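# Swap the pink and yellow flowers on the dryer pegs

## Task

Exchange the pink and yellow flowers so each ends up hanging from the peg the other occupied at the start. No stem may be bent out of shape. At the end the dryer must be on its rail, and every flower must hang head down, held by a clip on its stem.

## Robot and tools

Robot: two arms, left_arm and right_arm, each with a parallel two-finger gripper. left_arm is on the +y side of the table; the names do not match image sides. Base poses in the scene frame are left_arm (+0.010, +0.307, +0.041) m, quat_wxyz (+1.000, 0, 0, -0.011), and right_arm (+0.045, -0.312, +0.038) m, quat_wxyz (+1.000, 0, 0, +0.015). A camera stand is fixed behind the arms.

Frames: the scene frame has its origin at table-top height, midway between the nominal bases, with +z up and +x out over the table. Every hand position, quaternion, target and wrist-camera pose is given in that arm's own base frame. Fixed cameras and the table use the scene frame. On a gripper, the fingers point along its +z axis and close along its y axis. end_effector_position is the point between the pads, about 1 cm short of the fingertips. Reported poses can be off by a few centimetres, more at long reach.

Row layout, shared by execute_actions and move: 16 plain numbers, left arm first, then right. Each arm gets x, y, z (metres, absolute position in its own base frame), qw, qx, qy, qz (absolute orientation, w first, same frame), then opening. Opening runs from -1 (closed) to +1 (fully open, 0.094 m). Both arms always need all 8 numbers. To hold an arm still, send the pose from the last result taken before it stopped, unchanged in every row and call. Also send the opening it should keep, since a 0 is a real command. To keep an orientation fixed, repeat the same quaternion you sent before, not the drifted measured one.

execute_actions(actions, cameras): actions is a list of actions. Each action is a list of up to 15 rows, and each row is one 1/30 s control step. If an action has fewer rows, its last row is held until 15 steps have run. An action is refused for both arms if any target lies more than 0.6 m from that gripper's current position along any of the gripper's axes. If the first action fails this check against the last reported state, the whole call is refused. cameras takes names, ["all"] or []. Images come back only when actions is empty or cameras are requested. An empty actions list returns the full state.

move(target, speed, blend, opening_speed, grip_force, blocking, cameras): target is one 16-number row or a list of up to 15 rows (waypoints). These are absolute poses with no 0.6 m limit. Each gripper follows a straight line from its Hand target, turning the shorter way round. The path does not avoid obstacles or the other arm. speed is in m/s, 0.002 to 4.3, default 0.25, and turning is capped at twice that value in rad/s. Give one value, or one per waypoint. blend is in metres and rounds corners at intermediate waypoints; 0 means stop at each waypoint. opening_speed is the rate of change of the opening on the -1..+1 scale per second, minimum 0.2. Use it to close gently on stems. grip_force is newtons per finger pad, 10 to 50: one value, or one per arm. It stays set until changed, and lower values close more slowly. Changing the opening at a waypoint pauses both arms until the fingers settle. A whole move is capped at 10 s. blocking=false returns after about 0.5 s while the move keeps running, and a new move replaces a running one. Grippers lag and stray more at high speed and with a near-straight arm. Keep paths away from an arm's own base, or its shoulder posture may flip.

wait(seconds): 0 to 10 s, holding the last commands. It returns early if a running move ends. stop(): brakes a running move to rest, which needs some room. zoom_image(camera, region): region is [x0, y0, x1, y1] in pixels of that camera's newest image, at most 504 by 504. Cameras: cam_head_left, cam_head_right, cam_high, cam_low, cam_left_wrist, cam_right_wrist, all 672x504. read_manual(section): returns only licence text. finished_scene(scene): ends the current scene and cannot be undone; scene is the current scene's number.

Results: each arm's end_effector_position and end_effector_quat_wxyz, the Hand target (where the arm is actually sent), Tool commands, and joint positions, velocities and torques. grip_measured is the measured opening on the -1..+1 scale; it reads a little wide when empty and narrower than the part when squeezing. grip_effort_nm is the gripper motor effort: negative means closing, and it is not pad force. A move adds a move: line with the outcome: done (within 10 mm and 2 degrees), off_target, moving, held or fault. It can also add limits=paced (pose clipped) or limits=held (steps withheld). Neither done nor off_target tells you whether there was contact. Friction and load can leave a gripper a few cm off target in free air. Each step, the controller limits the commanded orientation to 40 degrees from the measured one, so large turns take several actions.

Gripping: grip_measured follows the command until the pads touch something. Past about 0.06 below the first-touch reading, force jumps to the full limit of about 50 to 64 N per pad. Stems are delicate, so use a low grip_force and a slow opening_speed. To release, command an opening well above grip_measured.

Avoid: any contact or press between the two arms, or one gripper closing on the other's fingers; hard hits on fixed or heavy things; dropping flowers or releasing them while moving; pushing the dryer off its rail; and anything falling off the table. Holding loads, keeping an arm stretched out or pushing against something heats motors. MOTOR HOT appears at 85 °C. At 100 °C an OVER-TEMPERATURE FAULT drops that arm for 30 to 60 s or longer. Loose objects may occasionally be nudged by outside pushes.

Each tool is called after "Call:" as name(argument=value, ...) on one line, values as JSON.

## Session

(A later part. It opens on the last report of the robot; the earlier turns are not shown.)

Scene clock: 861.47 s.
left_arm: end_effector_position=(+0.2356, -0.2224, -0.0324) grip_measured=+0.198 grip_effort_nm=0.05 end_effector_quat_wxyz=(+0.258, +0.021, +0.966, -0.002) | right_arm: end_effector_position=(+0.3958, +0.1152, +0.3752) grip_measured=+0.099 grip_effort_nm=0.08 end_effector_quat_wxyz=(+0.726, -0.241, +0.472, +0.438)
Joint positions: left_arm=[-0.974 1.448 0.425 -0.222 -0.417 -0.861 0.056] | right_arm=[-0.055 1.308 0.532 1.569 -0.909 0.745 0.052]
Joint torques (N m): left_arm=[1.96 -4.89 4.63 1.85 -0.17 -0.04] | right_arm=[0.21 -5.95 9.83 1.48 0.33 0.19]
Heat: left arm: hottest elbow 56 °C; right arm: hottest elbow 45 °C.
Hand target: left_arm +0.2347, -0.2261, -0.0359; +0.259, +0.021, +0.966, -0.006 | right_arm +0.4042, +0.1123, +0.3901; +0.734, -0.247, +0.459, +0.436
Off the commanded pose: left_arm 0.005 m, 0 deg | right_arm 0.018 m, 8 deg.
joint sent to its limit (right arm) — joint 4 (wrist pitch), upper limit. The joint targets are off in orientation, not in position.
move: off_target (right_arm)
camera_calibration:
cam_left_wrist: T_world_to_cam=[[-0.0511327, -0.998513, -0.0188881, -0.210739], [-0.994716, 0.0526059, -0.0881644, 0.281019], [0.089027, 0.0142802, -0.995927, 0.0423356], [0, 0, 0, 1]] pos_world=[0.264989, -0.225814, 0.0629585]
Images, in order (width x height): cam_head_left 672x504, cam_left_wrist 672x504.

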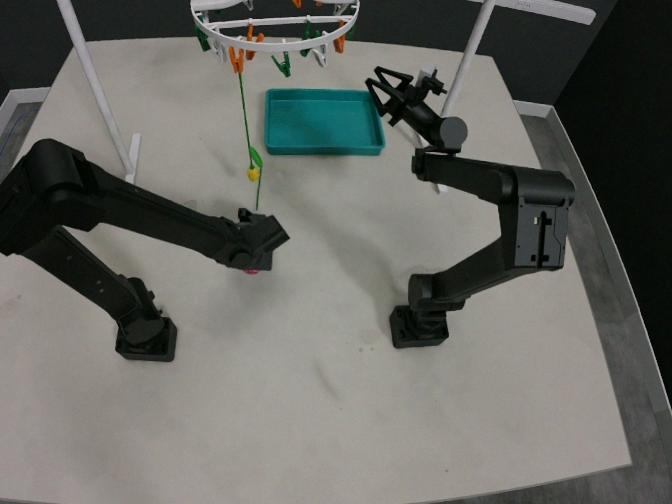

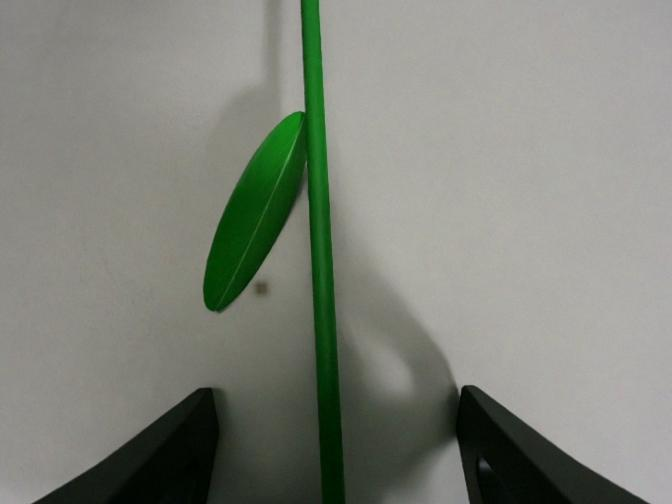

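Call:
move(target=[0.2348, -0.2262, -0.036, 0.25876, 0.02108, 0.9657, -0.00565, -0.8, 0.405, 0.112, 0.39, 0.74172, -0.25691, 0.41114, 0.46348, 0.1], speed=0.12)

Call:
move(target=[[0.2348, -0.2262, -0.036, 0.25876, 0.02108, 0.9657, -0.00565, -1.0, 0.405, 0.112, 0.39, 0.74172, -0.25691, 0.41114, 0.46348, 0.1], [0.2348, -0.2262, 0.005, 0.25876, 0.02108, 0.9657, -0.00565, -1.0, 0.405, 0.112, 0.39, 0.74172, -0.25691, 0.41114, 0.46348, 0.1], [0.2448, -0.0962, 0.005, 0.25876, 0.02108, 0.9657, -0.00565, -1.0, 0.405, 0.112, 0.39, 0.74172, -0.25691, 0.41114, 0.46348, 0.1], [0.2448, -0.0962, -0.034, 0.25876, 0.02108, 0.9657, -0.00565, -1.0, 0.405, 0.112, 0.39, 0.74172, -0.25691, 0.41114, 0.46348, 0.1]], speed=[0.1, 0.12, 0.15, 0.1], grip_force=[20, 50], cameras=["cam_left_wrist", "cam_head_left", "cam_head_right"])

Call:
zoom_image(camera="cam_head_left", region=[150, 130, 300, 280])

Scene clock: 873.10 s.
left_arm: end_effector_position=(+0.2360, -0.2229, -0.0322) grip_measured=-0.120 grip_effort_nm=-1.06 end_effector_quat_wxyz=(+0.259, +0.021, +0.966, -0.003) | right_arm: end_effector_position=(+0.3958, +0.1152, +0.3752) grip_measured=+0.099 grip_effort_nm=0.08 end_effector_quat_wxyz=(+0.726, -0.241, +0.472, +0.438)
Joint positions: left_arm=[-0.974 1.449 0.425 -0.219 -0.417 -0.861 0.041] | right_arm=[-0.055 1.308 0.532 1.569 -0.909 0.745 0.052]
Joint torques (N m): left_arm=[2.02 -4.95 4.64 1.73 -0.16 -0.03] | right_arm=[0.15 -5.89 9.8 1.55 0.34 0.18]
Heat: left arm: hottest elbow 53 °C; right arm: hottest elbow 45 °C.
Hand target: left_arm +0.2346, -0.2261, -0.0359; +0.259, +0.021, +0.966, -0.006 | right_arm +0.4042, +0.1123, +0.3901; +0.734, -0.247, +0.459, +0.436
Off the commanded pose: left_arm 0.005 m, 0 deg | right_arm 0.018 m, 8 deg.
joint sent to its limit (right arm) — joint 4 (wrist pitch), upper limit. The joint targets are off in orientation, not in position.
move: off_target (right_arm)

Scene clock: 877.77 s.
left_arm: end_effector_position=(+0.2425, -0.0971, -0.0319) grip_measured=-0.100 grip_effort_nm=-0.52 end_effector_quat_wxyz=(+0.257, +0.021, +0.966, -0.005) | right_arm: end_effector_position=(+0.3958, +0.1152, +0.3752) grip_measured=+0.099 grip_effort_nm=0.08 end_effector_quat_wxyz=(+0.726, -0.241, +0.472, +0.438)
Joint positions: left_arm=[-0.537 1.187 0.184 -0.101 -0.238 -0.437 0.042] | right_arm=[-0.055 1.308 0.532 1.569 -0.909 0.745 0.052]
Joint torques (N m): left_arm=[3.25 -1.67 4.89 2.29 0.01 0.16] | right_arm=[-0.15 -5.83 9.74 1.58 0.35 0.18]
Heat: left arm: hottest elbow 52 °C; right arm: hottest elbow 45 °C.
Hand target: left_arm +0.2448, -0.0962, -0.0338; +0.259, +0.021, +0.966, -0.006 | right_arm +0.4042, +0.1123, +0.3901; +0.734, -0.247, +0.459, +0.436
Off the commanded pose: left_arm 0.003 m, 0 deg | right_arm 0.018 m, 8 deg.
joint sent to its limit (right arm) — joint 4 (wrist pitch), upper limit. The joint targets are off in orientation, not in position.
grip_force (N): 20, 50
move: off_target (right_arm)
camera_calibration:
cam_left_wrist: T_world_to_cam=[[-0.0525553, -0.998549, -0.0117638, -0.0847103], [-0.994871, 0.053374, -0.085929, 0.281474], [0.0864322, 0.00718744, -0.996232, 0.0403293], [0, 0, 0, 1]] pos_world=[0.272092, -0.0999006, 0.0633675]
Images, in order (width x height): cam_head_left 672x504, cam_head_right 672x504, cam_left_wrist 672x504.

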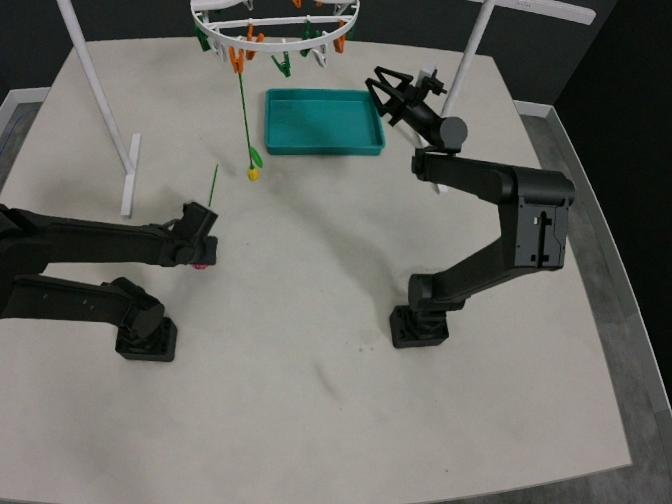

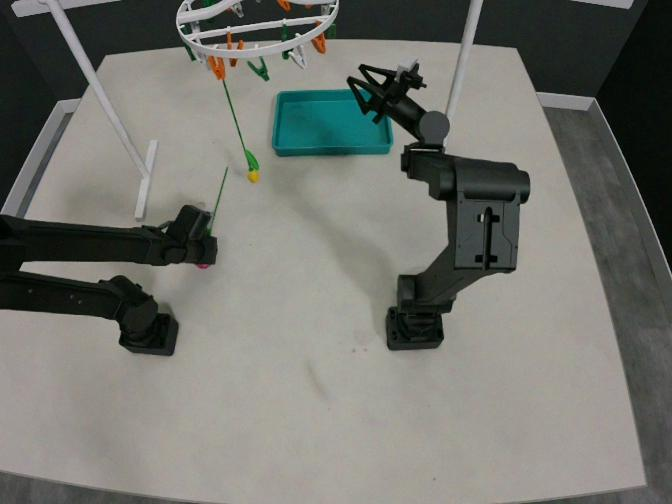

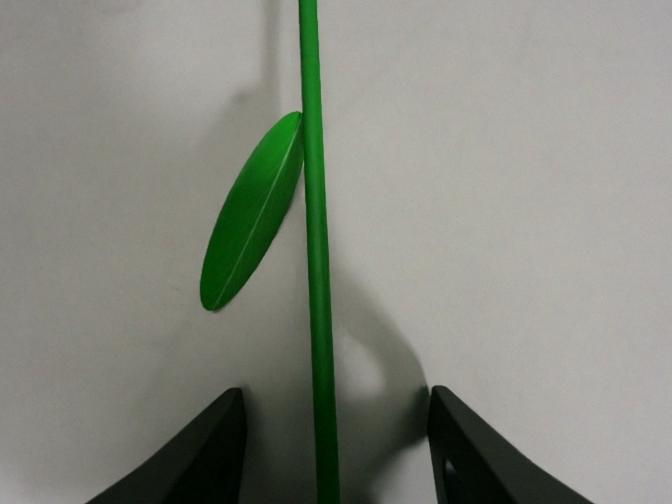

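Scaled by 3.360 from the camera's 672x504 image, which has a finer 960x720 frame.

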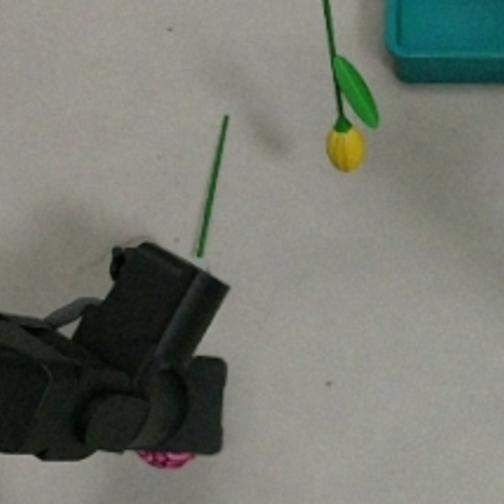

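Call:
move(target=[[0.2448, -0.0962, -0.034, 0.25876, 0.02108, 0.9657, -0.00565, 0.25, 0.405, 0.112, 0.39, 0.74172, -0.25691, 0.41114, 0.46348, 0.1], [0.2448, -0.0962, 0.06, 0.25876, 0.02108, 0.9657, -0.00565, 0.25, 0.405, 0.112, 0.39, 0.74172, -0.25691, 0.41114, 0.46348, 0.1], [0.44, -0.105, 0.05, 0.12184, 0.02166, 0.99231, -0.00266, 0.25, 0.405, 0.112, 0.39, 0.74172, -0.25691, 0.41114, 0.46348, 0.1], [0.44, -0.105, 0.01, 0.12184, 0.02166, 0.99231, -0.00266, 0.25, 0.405, 0.112, 0.39, 0.74172, -0.25691, 0.41114, 0.46348, 0.1]], speed=[0.1, 0.15, 0.25, 0.15], blend=[0, 0.02, 0.01, 0], cameras=["cam_left_wrist", "cam_right_wrist", "cam_head_left", "cam_head_right"])

Call:
zoom_image(camera="cam_right_wrist", region=[240, 80, 440, 320])

Call:
zoom_image(camera="cam_head_left", region=[150, 150, 300, 300])

Scene clock: 892.07 s.
left_arm: end_effector_position=(+0.4229, -0.1032, +0.0042) grip_measured=+0.248 grip_effort_nm=0.05 end_effector_quat_wxyz=(+0.106, +0.020, +0.994, +0.002) | right_arm: end_effector_position=(+0.3958, +0.1152, +0.3752) grip_measured=+0.099 grip_effort_nm=0.08 end_effector_quat_wxyz=(+0.726, -0.241, +0.472, +0.438)
Joint positions: left_arm=[-0.26 1.609 0.862 -0.617 -0.053 -0.214 0.059] | right_arm=[-0.055 1.308 0.532 1.569 -0.909 0.745 0.052]
Joint torques (N m): left_arm=[3.08 -9.47 8.1 1.48 0.09 0.15] | right_arm=[0.03 -5.71 9.81 1.54 0.35 0.19]
Heat: left arm: hottest elbow 50 °C; right arm: hottest elbow 46 °C.
Hand target: left_arm +0.4396, -0.1049, +0.0105; +0.122, +0.022, +0.992, -0.002 | right_arm +0.4042, +0.1123, +0.3901; +0.734, -0.247, +0.459, +0.436
Off the commanded pose: left_arm 0.018 m, 2 deg | right_arm 0.018 m, 8 deg.
joint sent to its limit (right arm) — joint 4 (wrist pitch), upper limit. The joint targets are off in orientation, not in position.
grip_force (N): 20, 50
move: off_target (left_arm, right_arm)
camera_calibration:
cam_left_wrist: T_world_to_cam=[[-0.0517586, -0.998539, -0.015546, -0.0812031], [-0.974398, 0.0470846, 0.219844, 0.453798], [-0.21879, 0.0265268, -0.975411, 0.191819], [0, 0, 0, 1]] pos_world=[0.479945, -0.10754, 0.0860756]
cam_right_wrist: T_world_to_cam=[[0.864862, -0.499283, -0.0522492, -0.266291], [-0.0322717, 0.0485692, -0.998298, 0.422044], [0.500971, 0.865077, 0.025893, -0.218813], [0, 0, 0, 1]] pos_world=[0.353544, 0.0358369, 0.413078]
Images, in order (width x height): cam_head_left 672x504, cam_head_right 672x504, cam_left_wrist 672x504, cam_right_wrist 672x504.

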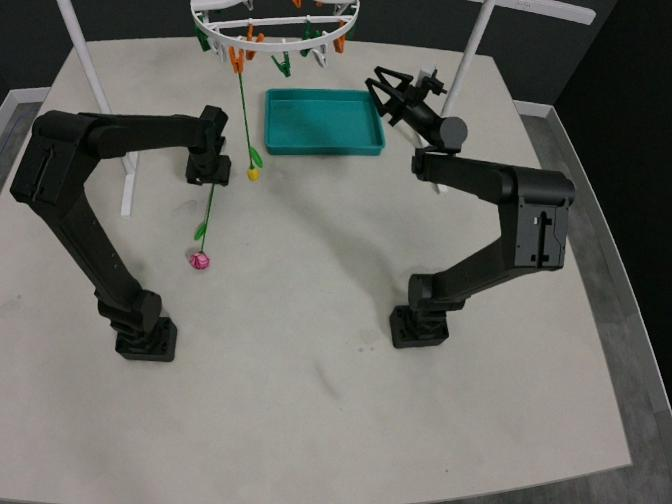

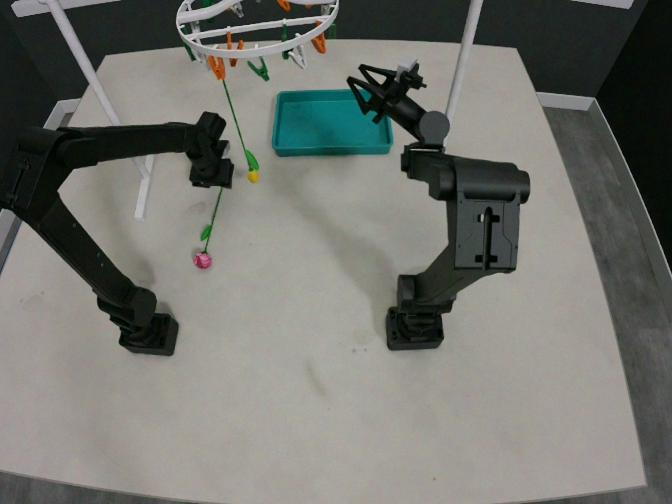

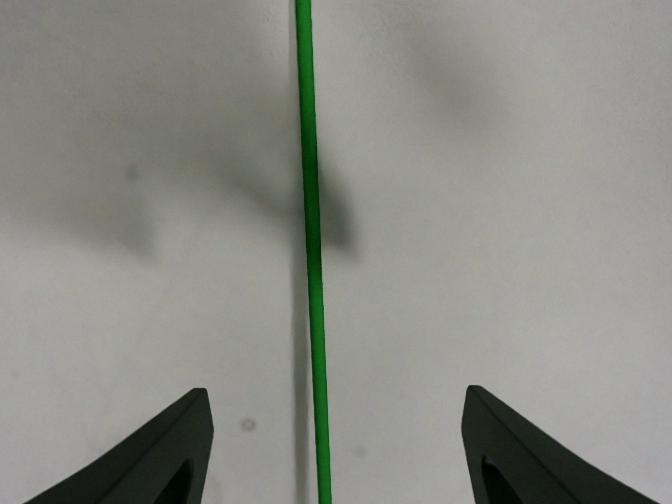

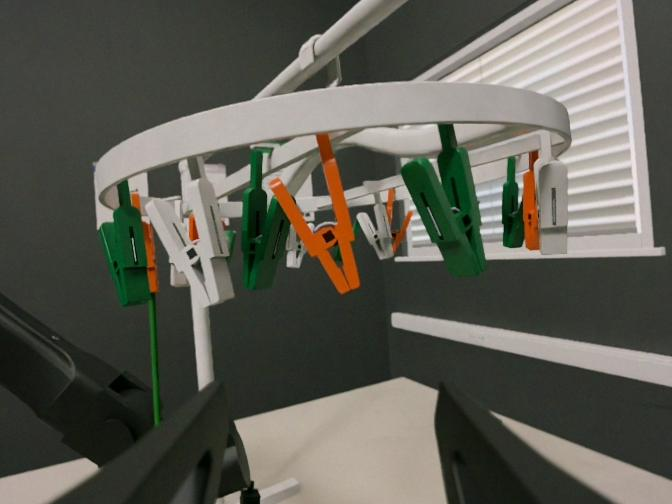

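Scaled by 2.100 from the camera's 672x504 image, which has a finer 960x720 frame.

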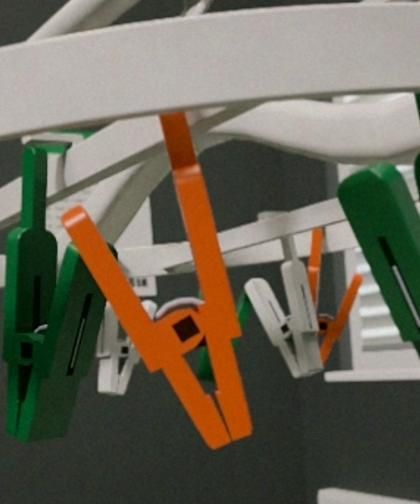

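Scaled by 3.360 from the camera's 672x504 image, which has a finer 960x720 frame.

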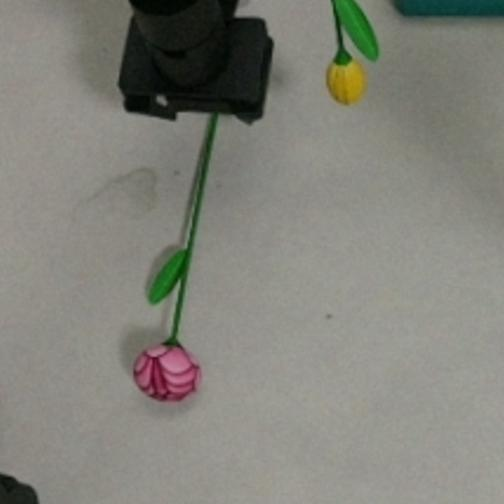

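Call:
move(target=[[0.447, -0.0995, 0.01, 0.12184, 0.02166, 0.99231, -0.00266, 0.1, 0.405, 0.112, 0.39, 0.74172, -0.25691, 0.41114, 0.46348, 0.1], [0.447, -0.0995, -0.026, 0.12184, 0.02166, 0.99231, -0.00266, 0.1, 0.405, 0.112, 0.39, 0.74172, -0.25691, 0.41114, 0.46348, 0.1]], speed=[0.1, 0.1], cameras=["cam_left_wrist", "cam_head_left", "cam_head_right"])

Call:
zoom_image(camera="cam_head_left", region=[295, 10, 375, 90])

Call:
zoom_image(camera="cam_head_right", region=[275, 10, 355, 90])

Scene clock: 909.57 s.
left_arm: end_effector_position=(+0.4366, -0.1010, -0.0251) grip_measured=+0.102 grip_effort_nm=-0.12 end_effector_quat_wxyz=(+0.115, +0.021, +0.993, -0.001) | right_arm: end_effector_position=(+0.3958, +0.1152, +0.3752) grip_measured=+0.099 grip_effort_nm=0.08 end_effector_quat_wxyz=(+0.726, -0.241, +0.472, +0.438)
Joint positions: left_arm=[-0.245 1.692 0.862 -0.517 -0.049 -0.197 0.052] | right_arm=[-0.055 1.308 0.532 1.569 -0.909 0.745 0.052]
Joint torques (N m): left_arm=[3.25 -9.76 6.82 1.48 0.1 0.18] | right_arm=[-0.03 -6.01 9.78 1.55 0.34 0.19]
Heat: left arm: hottest elbow 49 °C; right arm: hottest elbow 46 °C.
Hand target: left_arm +0.4469, -0.0995, -0.0257; +0.122, +0.022, +0.992, -0.003 | right_arm +0.4042, +0.1123, +0.3901; +0.734, -0.247, +0.459, +0.436
Off the commanded pose: left_arm 0.011 m, 1 deg | right_arm 0.018 m, 8 deg.
joint sent to its limit (right arm) — joint 4 (wrist pitch), upper limit. The joint targets are off in orientation, not in position.
grip_force (N): 20, 50
move: off_target (left_arm, right_arm)
camera_calibration:
cam_left_wrist: T_world_to_cam=[[-0.0546221, -0.998439, -0.0116234, -0.0774091], [-0.977799, 0.0511272, 0.203211, 0.474939], [-0.2023, 0.0224652, -0.979066, 0.158401], [0, 0, 0, 1]] pos_world=[0.492211, -0.105129, 0.0576721]
Images, in order (width x height): cam_head_left 672x504, cam_head_right 672x504, cam_left_wrist 672x504.

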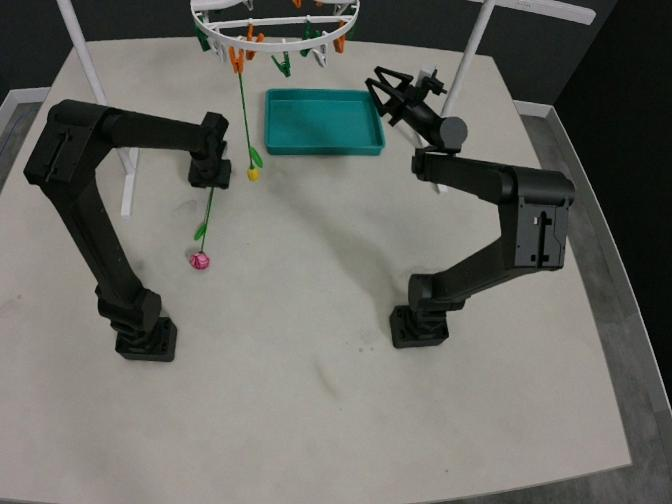

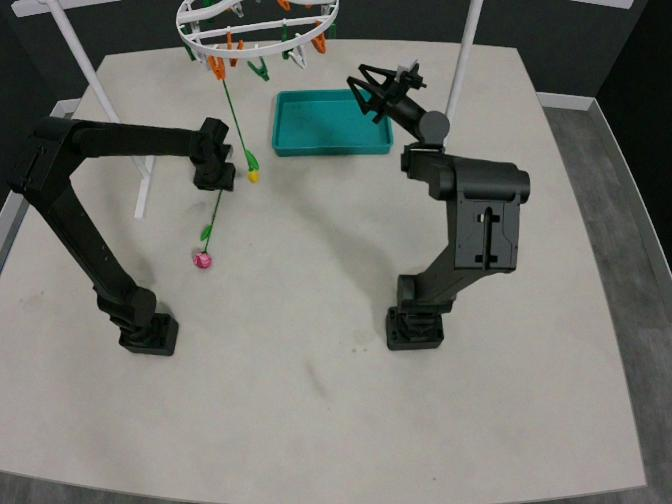

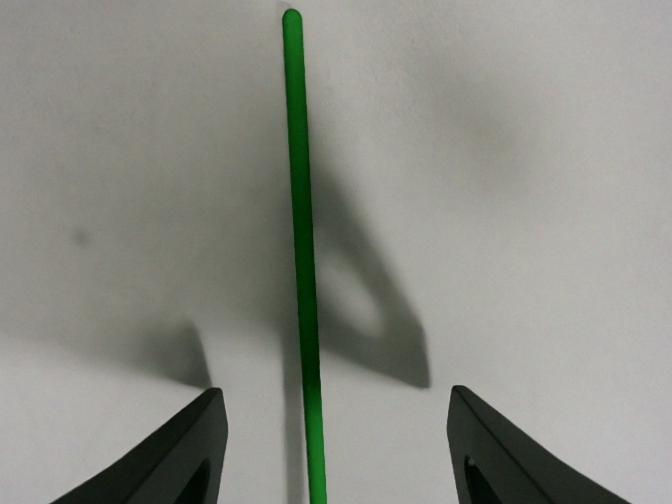

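Scaled by 6.300 from the camera's 672x504 image, which has a finer 960x720 frame.

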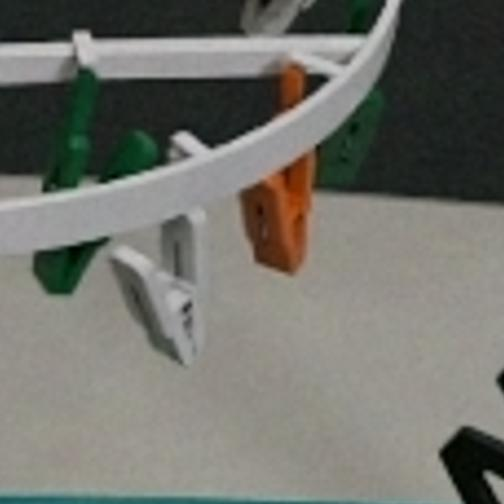

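Scaled by 6.300 from the camera's 672x504 image, which has a finer 960x720 frame.

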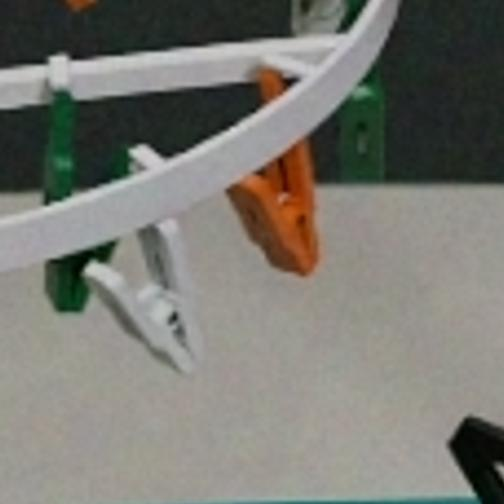

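Call:
move(target=[0.412, -0.0935, -0.036, 0.12184, 0.02166, 0.99231, -0.00266, 0.1, 0.423, 0.179, 0.429, 0.7758, -0.22386, 0.40386, 0.43003, 0.1], speed=0.15, cameras=["cam_left_wrist", "cam_right_wrist"])

Scene clock: 938.33 s.
left_arm: end_effector_position=(+0.4187, -0.0965, -0.0331) grip_measured=+0.102 grip_effort_nm=-0.11 end_effector_quat_wxyz=(+0.126, +0.021, +0.992, -0.003) | right_arm: end_effector_position=(+0.4140, +0.1735, +0.4140) grip_measured=+0.099 grip_effort_nm=0.08 end_effector_quat_wxyz=(+0.768, -0.215, +0.418, +0.436)
Joint positions: left_arm=[-0.245 1.665 0.786 -0.443 -0.049 -0.197 0.052] | right_arm=[0.157 1.33 0.617 1.499 -0.661 0.592 0.052]
Joint torques (N m): left_arm=[2.78 -10.58 4.31 1.05 0.06 0.11] | right_arm=[1.32 -7 10.4 0.81 0.36 -0.13]
Heat: left arm: hottest elbow 48 °C; right arm: hottest elbow 46 °C.
Hand target: left_arm +0.4120, -0.0936, -0.0360; +0.122, +0.022, +0.992, -0.003 | right_arm +0.4221, +0.1786, +0.4286; +0.776, -0.224, +0.404, +0.430
Off the commanded pose: left_arm 0.008 m, 1 deg | right_arm 0.018 m, 2 deg.
grip_force (N): 20, 50
move: off_target (right_arm)
camera_calibration:
cam_left_wrist: T_world_to_cam=[[-0.0547567, -0.998474, -0.00714509, -0.0738304], [-0.982243, 0.0525778, 0.180093, 0.460168], [-0.179442, 0.0168795, -0.983624, 0.136603], [0, 0, 0, 1]] pos_world=[0.472467, -0.100218, 0.0509656]
cam_right_wrist: T_world_to_cam=[[0.848489, -0.528691, -0.0235028, -0.250874], [0.0668643, 0.151153, -0.986246, 0.394824], [0.524972, 0.835248, 0.163602, -0.341053], [0, 0, 0, 1]] pos_world=[0.365507, 0.0925503, 0.439295]
Images, in order (width x height): cam_left_wrist 672x504, cam_right_wrist 672x504.

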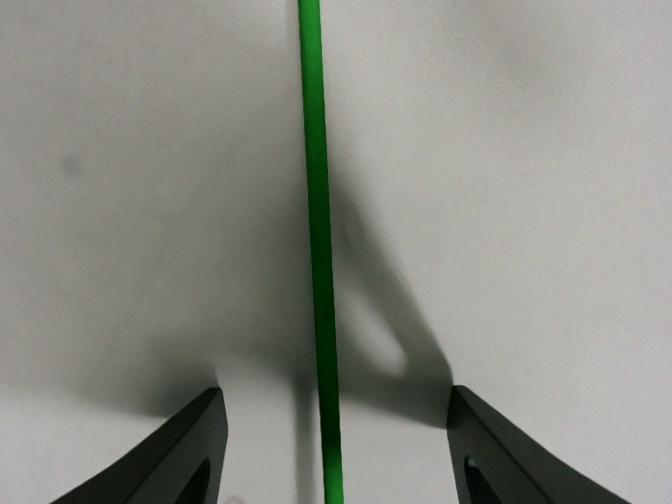

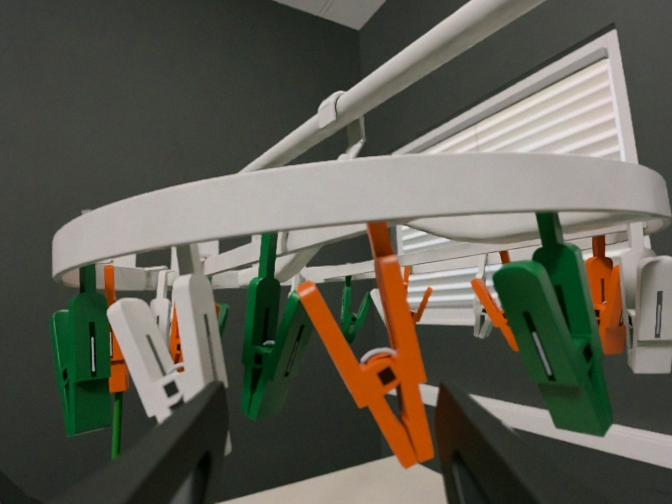

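Call:
move(target=[0.412, -0.0935, -0.036, 0.12184, 0.02166, 0.99231, -0.00266, -0.8, 0.4478, 0.2055, 0.456, 0.7758, -0.22386, 0.40386, 0.43003, 0.1], speed=0.1, grip_force=[50, 50], cameras=["cam_left_wrist", "cam_right_wrist"])

Scene clock: 948.70 s.
left_arm: end_effector_position=(+0.4175, -0.0952, -0.0330) grip_measured=-0.798 grip_effort_nm=-0.14 end_effector_quat_wxyz=(+0.126, +0.020, +0.992, -0.003) | right_arm: end_effector_position=(+0.4393, +0.1991, +0.4397) grip_measured=+0.099 grip_effort_nm=0.08 end_effector_quat_wxyz=(+0.768, -0.216, +0.418, +0.435)
Joint positions: left_arm=[-0.243 1.662 0.782 -0.443 -0.05 -0.197 0.009] | right_arm=[0.215 1.347 0.724 1.377 -0.621 0.54 0.052]
Joint torques (N m): left_arm=[2.67 -10.29 4.57 1.06 0.09 0.11] | right_arm=[1.26 -8.12 11.04 0.87 0.33 -0.13]
Heat: left arm: hottest elbow 48 °C; right arm: hottest elbow 47 °C.
Hand target: left_arm +0.4121, -0.0935, -0.0359; +0.122, +0.022, +0.992, -0.003 | right_arm +0.4467, +0.2051, +0.4556; +0.776, -0.224, +0.404, +0.430
Off the commanded pose: left_arm 0.006 m, 1 deg | right_arm 0.019 m, 2 deg.
move: off_target (right_arm)
camera_calibration:
cam_left_wrist: T_world_to_cam=[[-0.0526793, -0.99858, -0.00798029, -0.0734476], [-0.982245, 0.0503734, 0.180712, 0.45867], [-0.180053, 0.0173584, -0.983504, 0.136693], [0, 0, 0, 1]] pos_world=[0.47127, -0.0988209, 0.0509651]
cam_right_wrist: T_world_to_cam=[[0.848453, -0.528784, -0.0226981, -0.258443], [0.0665866, 0.149189, -0.986564, 0.415166], [0.525065, 0.835542, 0.16179, -0.379334], [0, 0, 0, 1]] pos_world=[0.390808, 0.118351, 0.465095]
Images, in order (width x height): cam_left_wrist 672x504, cam_right_wrist 672x504.

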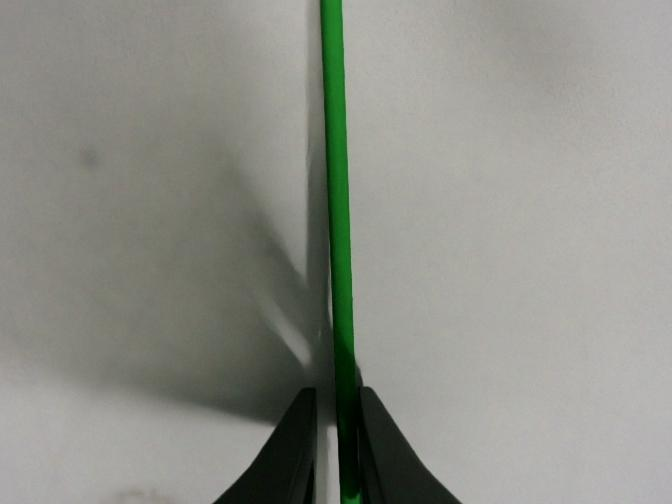

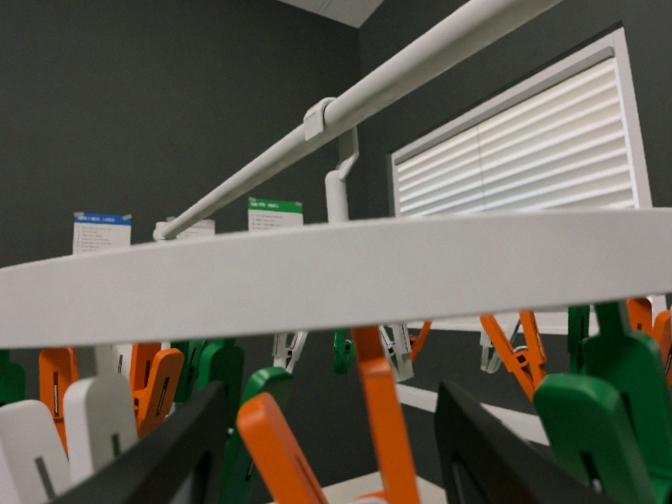

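Call:
move(target=[[0.412, -0.0935, -0.036, 0.12184, 0.02166, 0.99231, -0.00266, -1.0, 0.4379, 0.1977, 0.458, 0.7758, -0.22386, 0.40386, 0.43003, 0.1], [0.395, -0.0935, 0.12, 0.12184, 0.02166, 0.99231, -0.00266, -1.0, 0.4379, 0.1977, 0.458, 0.7758, -0.22386, 0.40386, 0.43003, 0.1]], speed=[0.1, 0.2], grip_force=[20, 50], cameras=["cam_left_wrist", "cam_right_wrist", "cam_head_left"])

Scene clock: 960.00 s.
left_arm: end_effector_position=(+0.3791, -0.0857, +0.0998) grip_measured=-0.926 grip_effort_nm=-0.51 end_effector_quat_wxyz=(+0.101, +0.021, +0.995, +0.003) | right_arm: end_effector_position=(+0.4354, +0.1992, +0.4440) grip_measured=+0.099 grip_effort_nm=0.08 end_effector_quat_wxyz=(+0.769, -0.220, +0.414, +0.435)
Joint positions: left_arm=[-0.243 1.334 0.867 -0.907 -0.05 -0.197 0.003] | right_arm=[0.215 1.336 0.724 1.377 -0.627 0.54 0.052]
Joint torques (N m): left_arm=[1.9 -8.23 10.62 0.49 -0.01 -0.02] | right_arm=[0.21 -9.82 9.37 0.85 0.19 -0.01]
Heat: left arm: hottest elbow 47 °C; right arm: hottest elbow 47 °C.
Hand target: left_arm +0.3942, -0.0932, +0.1202; +0.122, +0.022, +0.992, -0.003 | right_arm +0.4375, +0.1976, +0.4578; +0.776, -0.224, +0.404, +0.430
Off the commanded pose: left_arm 0.027 m, 2 deg | right_arm 0.014 m, 2 deg.
grip_force (N): 20, 50
move: off_target (left_arm, right_arm)
camera_calibration:
cam_left_wrist: T_world_to_cam=[[-0.0533002, -0.998423, -0.0175984, -0.0637299], [-0.972165, 0.0478557, 0.229359, 0.387493], [-0.228155, 0.0293334, -0.973183, 0.278544], [0, 0, 0, 1]] pos_world=[0.436862, -0.0903438, 0.181077]
cam_right_wrist: T_world_to_cam=[[0.850845, -0.525286, -0.0117209, -0.261664], [0.0774453, 0.147446, -0.986033, 0.415051], [0.519677, 0.838054, 0.166135, -0.378142], [0, 0, 0, 1]] pos_world=[0.387003, 0.118257, 0.46901]
Images, in order (width x height): cam_head_left 672x504, cam_left_wrist 672x504, cam_right_wrist 672x504.

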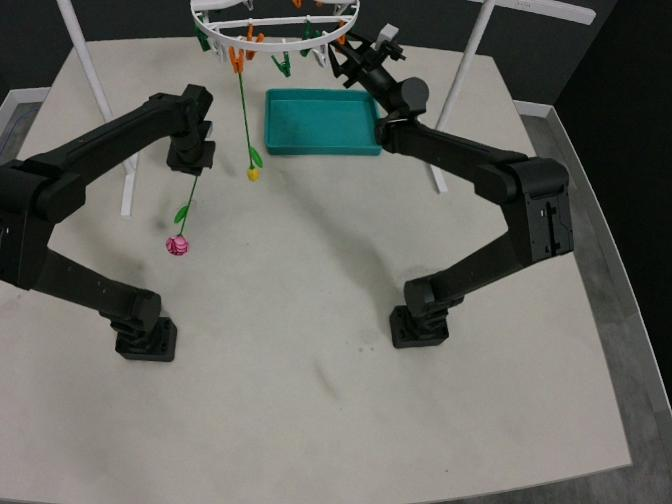

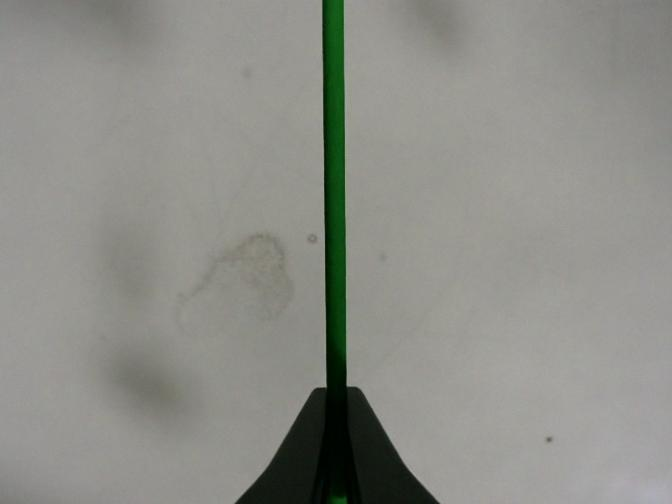

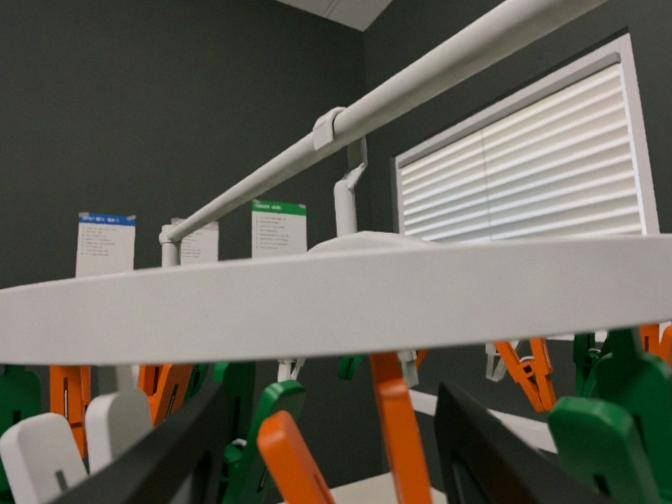

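Call:
move(target=[[0.28, -0.12, 0.24, 0.80324, 0.07011, 0.58359, -0.09649, -1.0, 0.4379, 0.1977, 0.458, 0.7758, -0.22386, 0.40386, 0.43003, -0.75], [0.3, -0.33, 0.235, 0.80324, 0.07011, 0.58359, -0.09649, -1.0, 0.4379, 0.1977, 0.458, 0.7758, -0.22386, 0.40386, 0.43003, -0.75], [0.41, -0.368, 0.22, 0.80324, 0.07011, 0.58359, -0.09649, -1.0, 0.4379, 0.1977, 0.458, 0.7758, -0.22386, 0.40386, 0.43003, -0.75]], speed=[0.4, 0.3, 0.2], blend=[0.03, 0.03, 0], grip_force=[20, 40], cameras=["all"])

Call:
zoom_image(camera="cam_low", region=[90, 80, 190, 180])

Call:
zoom_image(camera="cam_head_left", region=[280, 20, 380, 120])

Call:
zoom_image(camera="cam_head_right", region=[260, 20, 360, 120])

Scene clock: 973.10 s.
left_arm: end_effector_position=(+0.2881, -0.1135, +0.2151) grip_measured=-0.926 grip_effort_nm=-0.51 end_effector_quat_wxyz=(+0.727, +0.064, +0.677, -0.095) | right_arm: end_effector_position=(+0.4354, +0.1993, +0.4438) grip_measured=-0.585 grip_effort_nm=-0.85 end_effector_quat_wxyz=(+0.768, -0.220, +0.414, +0.435)
Joint positions: left_arm=[-0.558 0.561 0.03 0.611 -0.332 -0.009 0.003] | right_arm=[0.215 1.336 0.724 1.376 -0.628 0.54 0.02]
Joint torques (N m): left_arm=[2.96 0.15 8.91 1.74 0.05 -0.05] | right_arm=[0.26 -9.7 9.37 0.94 0.22 0]
Heat: left arm: hottest elbow 48 °C; right arm: hottest elbow 46 °C.
Hand target: left_arm +0.2897, -0.1128, +0.2227; +0.731, +0.057, +0.673, -0.099 | right_arm +0.4375, +0.1976, +0.4578; +0.776, -0.224, +0.404, +0.430
Off the commanded pose: left_arm 0.282 m, 14 deg | right_arm 0.014 m, 2 deg.
grip_force (N): 20, 40
move: held (left_arm; a check stopped the path), off_target (right_arm); path passed 1 of 3 targets; blend cut to 0 m at target 1; limits=held
pose unreachable (left arm): on one or more control steps of this call, first in action 0 (counted from 0), this arm could not follow its commanded pose, so it was not sent that pose on those steps. It may still have moved: this result reports where it is.
cause: moving toward the commanded pose would bring two parts of the arm too close to each other (its shoulder (the part past joint 1) and its forearm (the part past joint 3), with joints 2 (shoulder) and 3 (elbow) between them, 15 mm apart when it was first held).
camera_calibration:
cam_left_wrist: T_world_to_cam=[[-0.219557, -0.975348, 0.0221662, -0.0523659], [-0.34676, 0.0567807, -0.936234, 0.345511], [0.911895, -0.213243, -0.350678, -0.119094], [0, 0, 0, 1]] pos_world=[0.216914, -0.0960894, 0.282876]
cam_right_wrist: T_world_to_cam=[[0.851281, -0.524578, -0.0117618, -0.26193], [0.07671, 0.146597, -0.986218, 0.415401], [0.519073, 0.838646, 0.165035, -0.377583], [0, 0, 0, 1]] pos_world=[0.387104, 0.118359, 0.468909]

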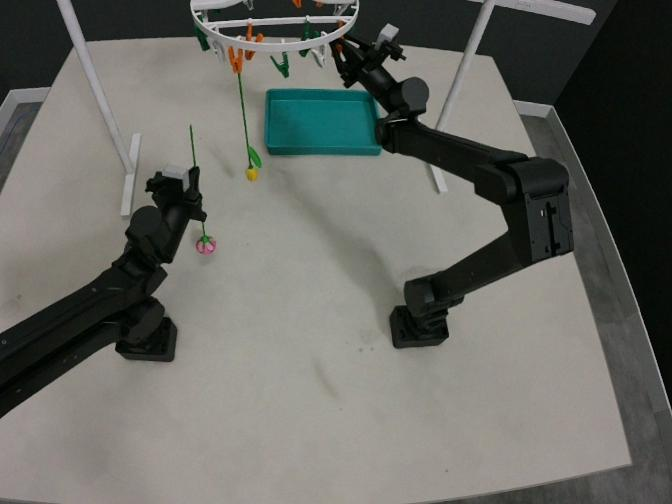

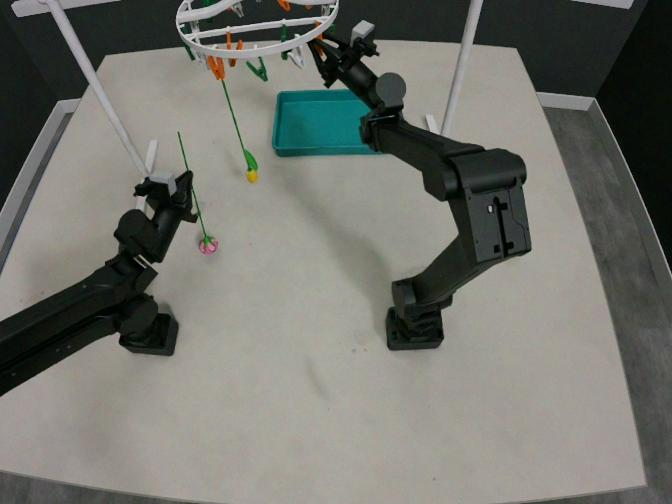

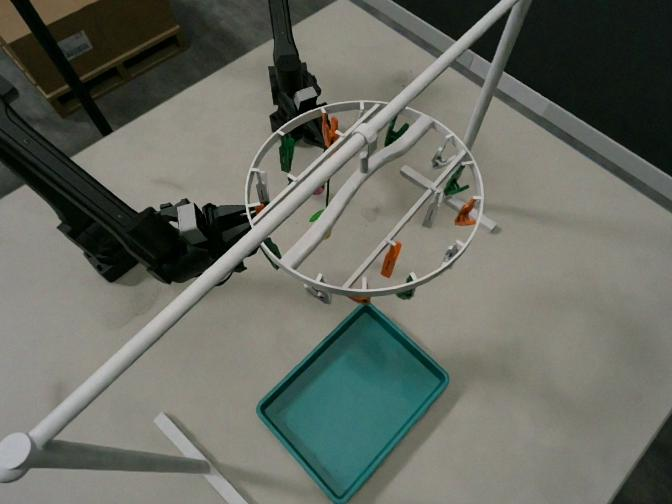

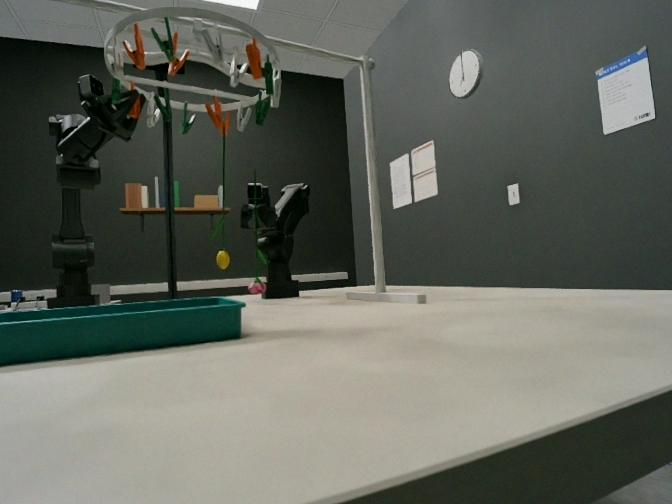

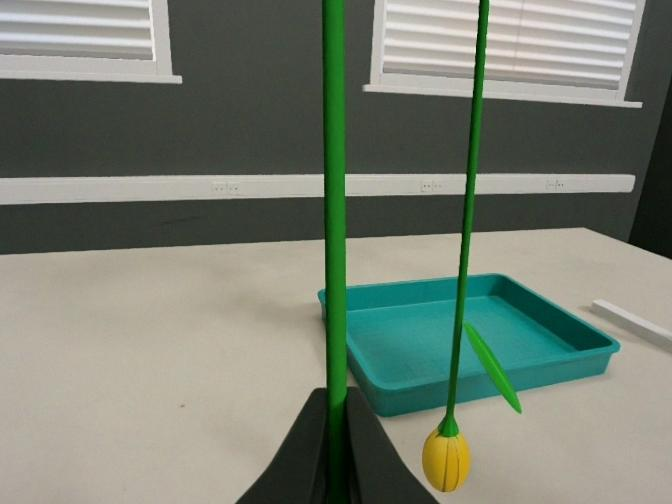

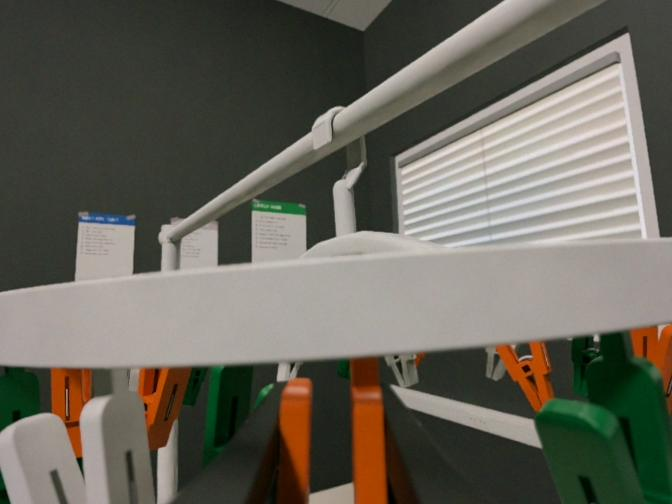

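Scaled by 5.040 from the camera's 672x504 image, which has a finer 960x720 frame.

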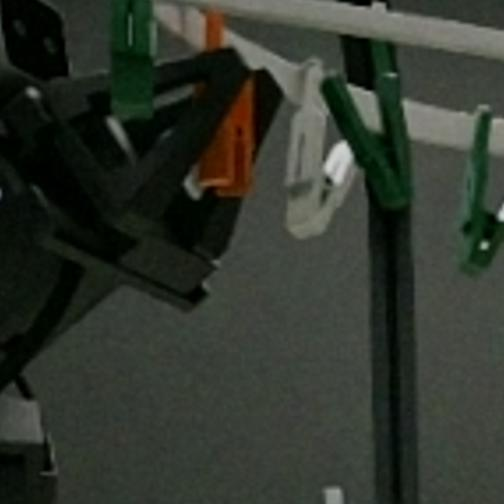

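Scaled by 5.040 from the camera's 672x504 image, which has a finer 960x720 frame.

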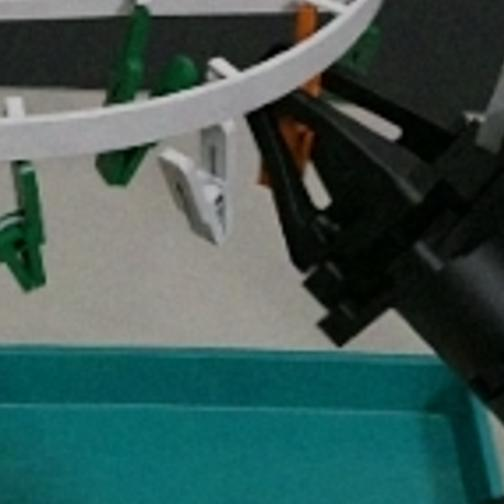

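Scaled by 5.040 from the camera's 672x504 image, which has a finer 960x720 frame.

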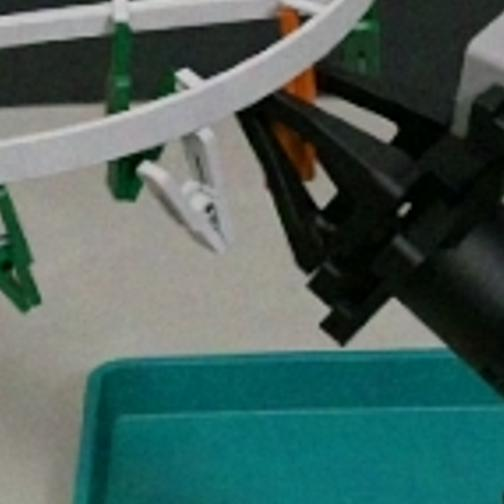

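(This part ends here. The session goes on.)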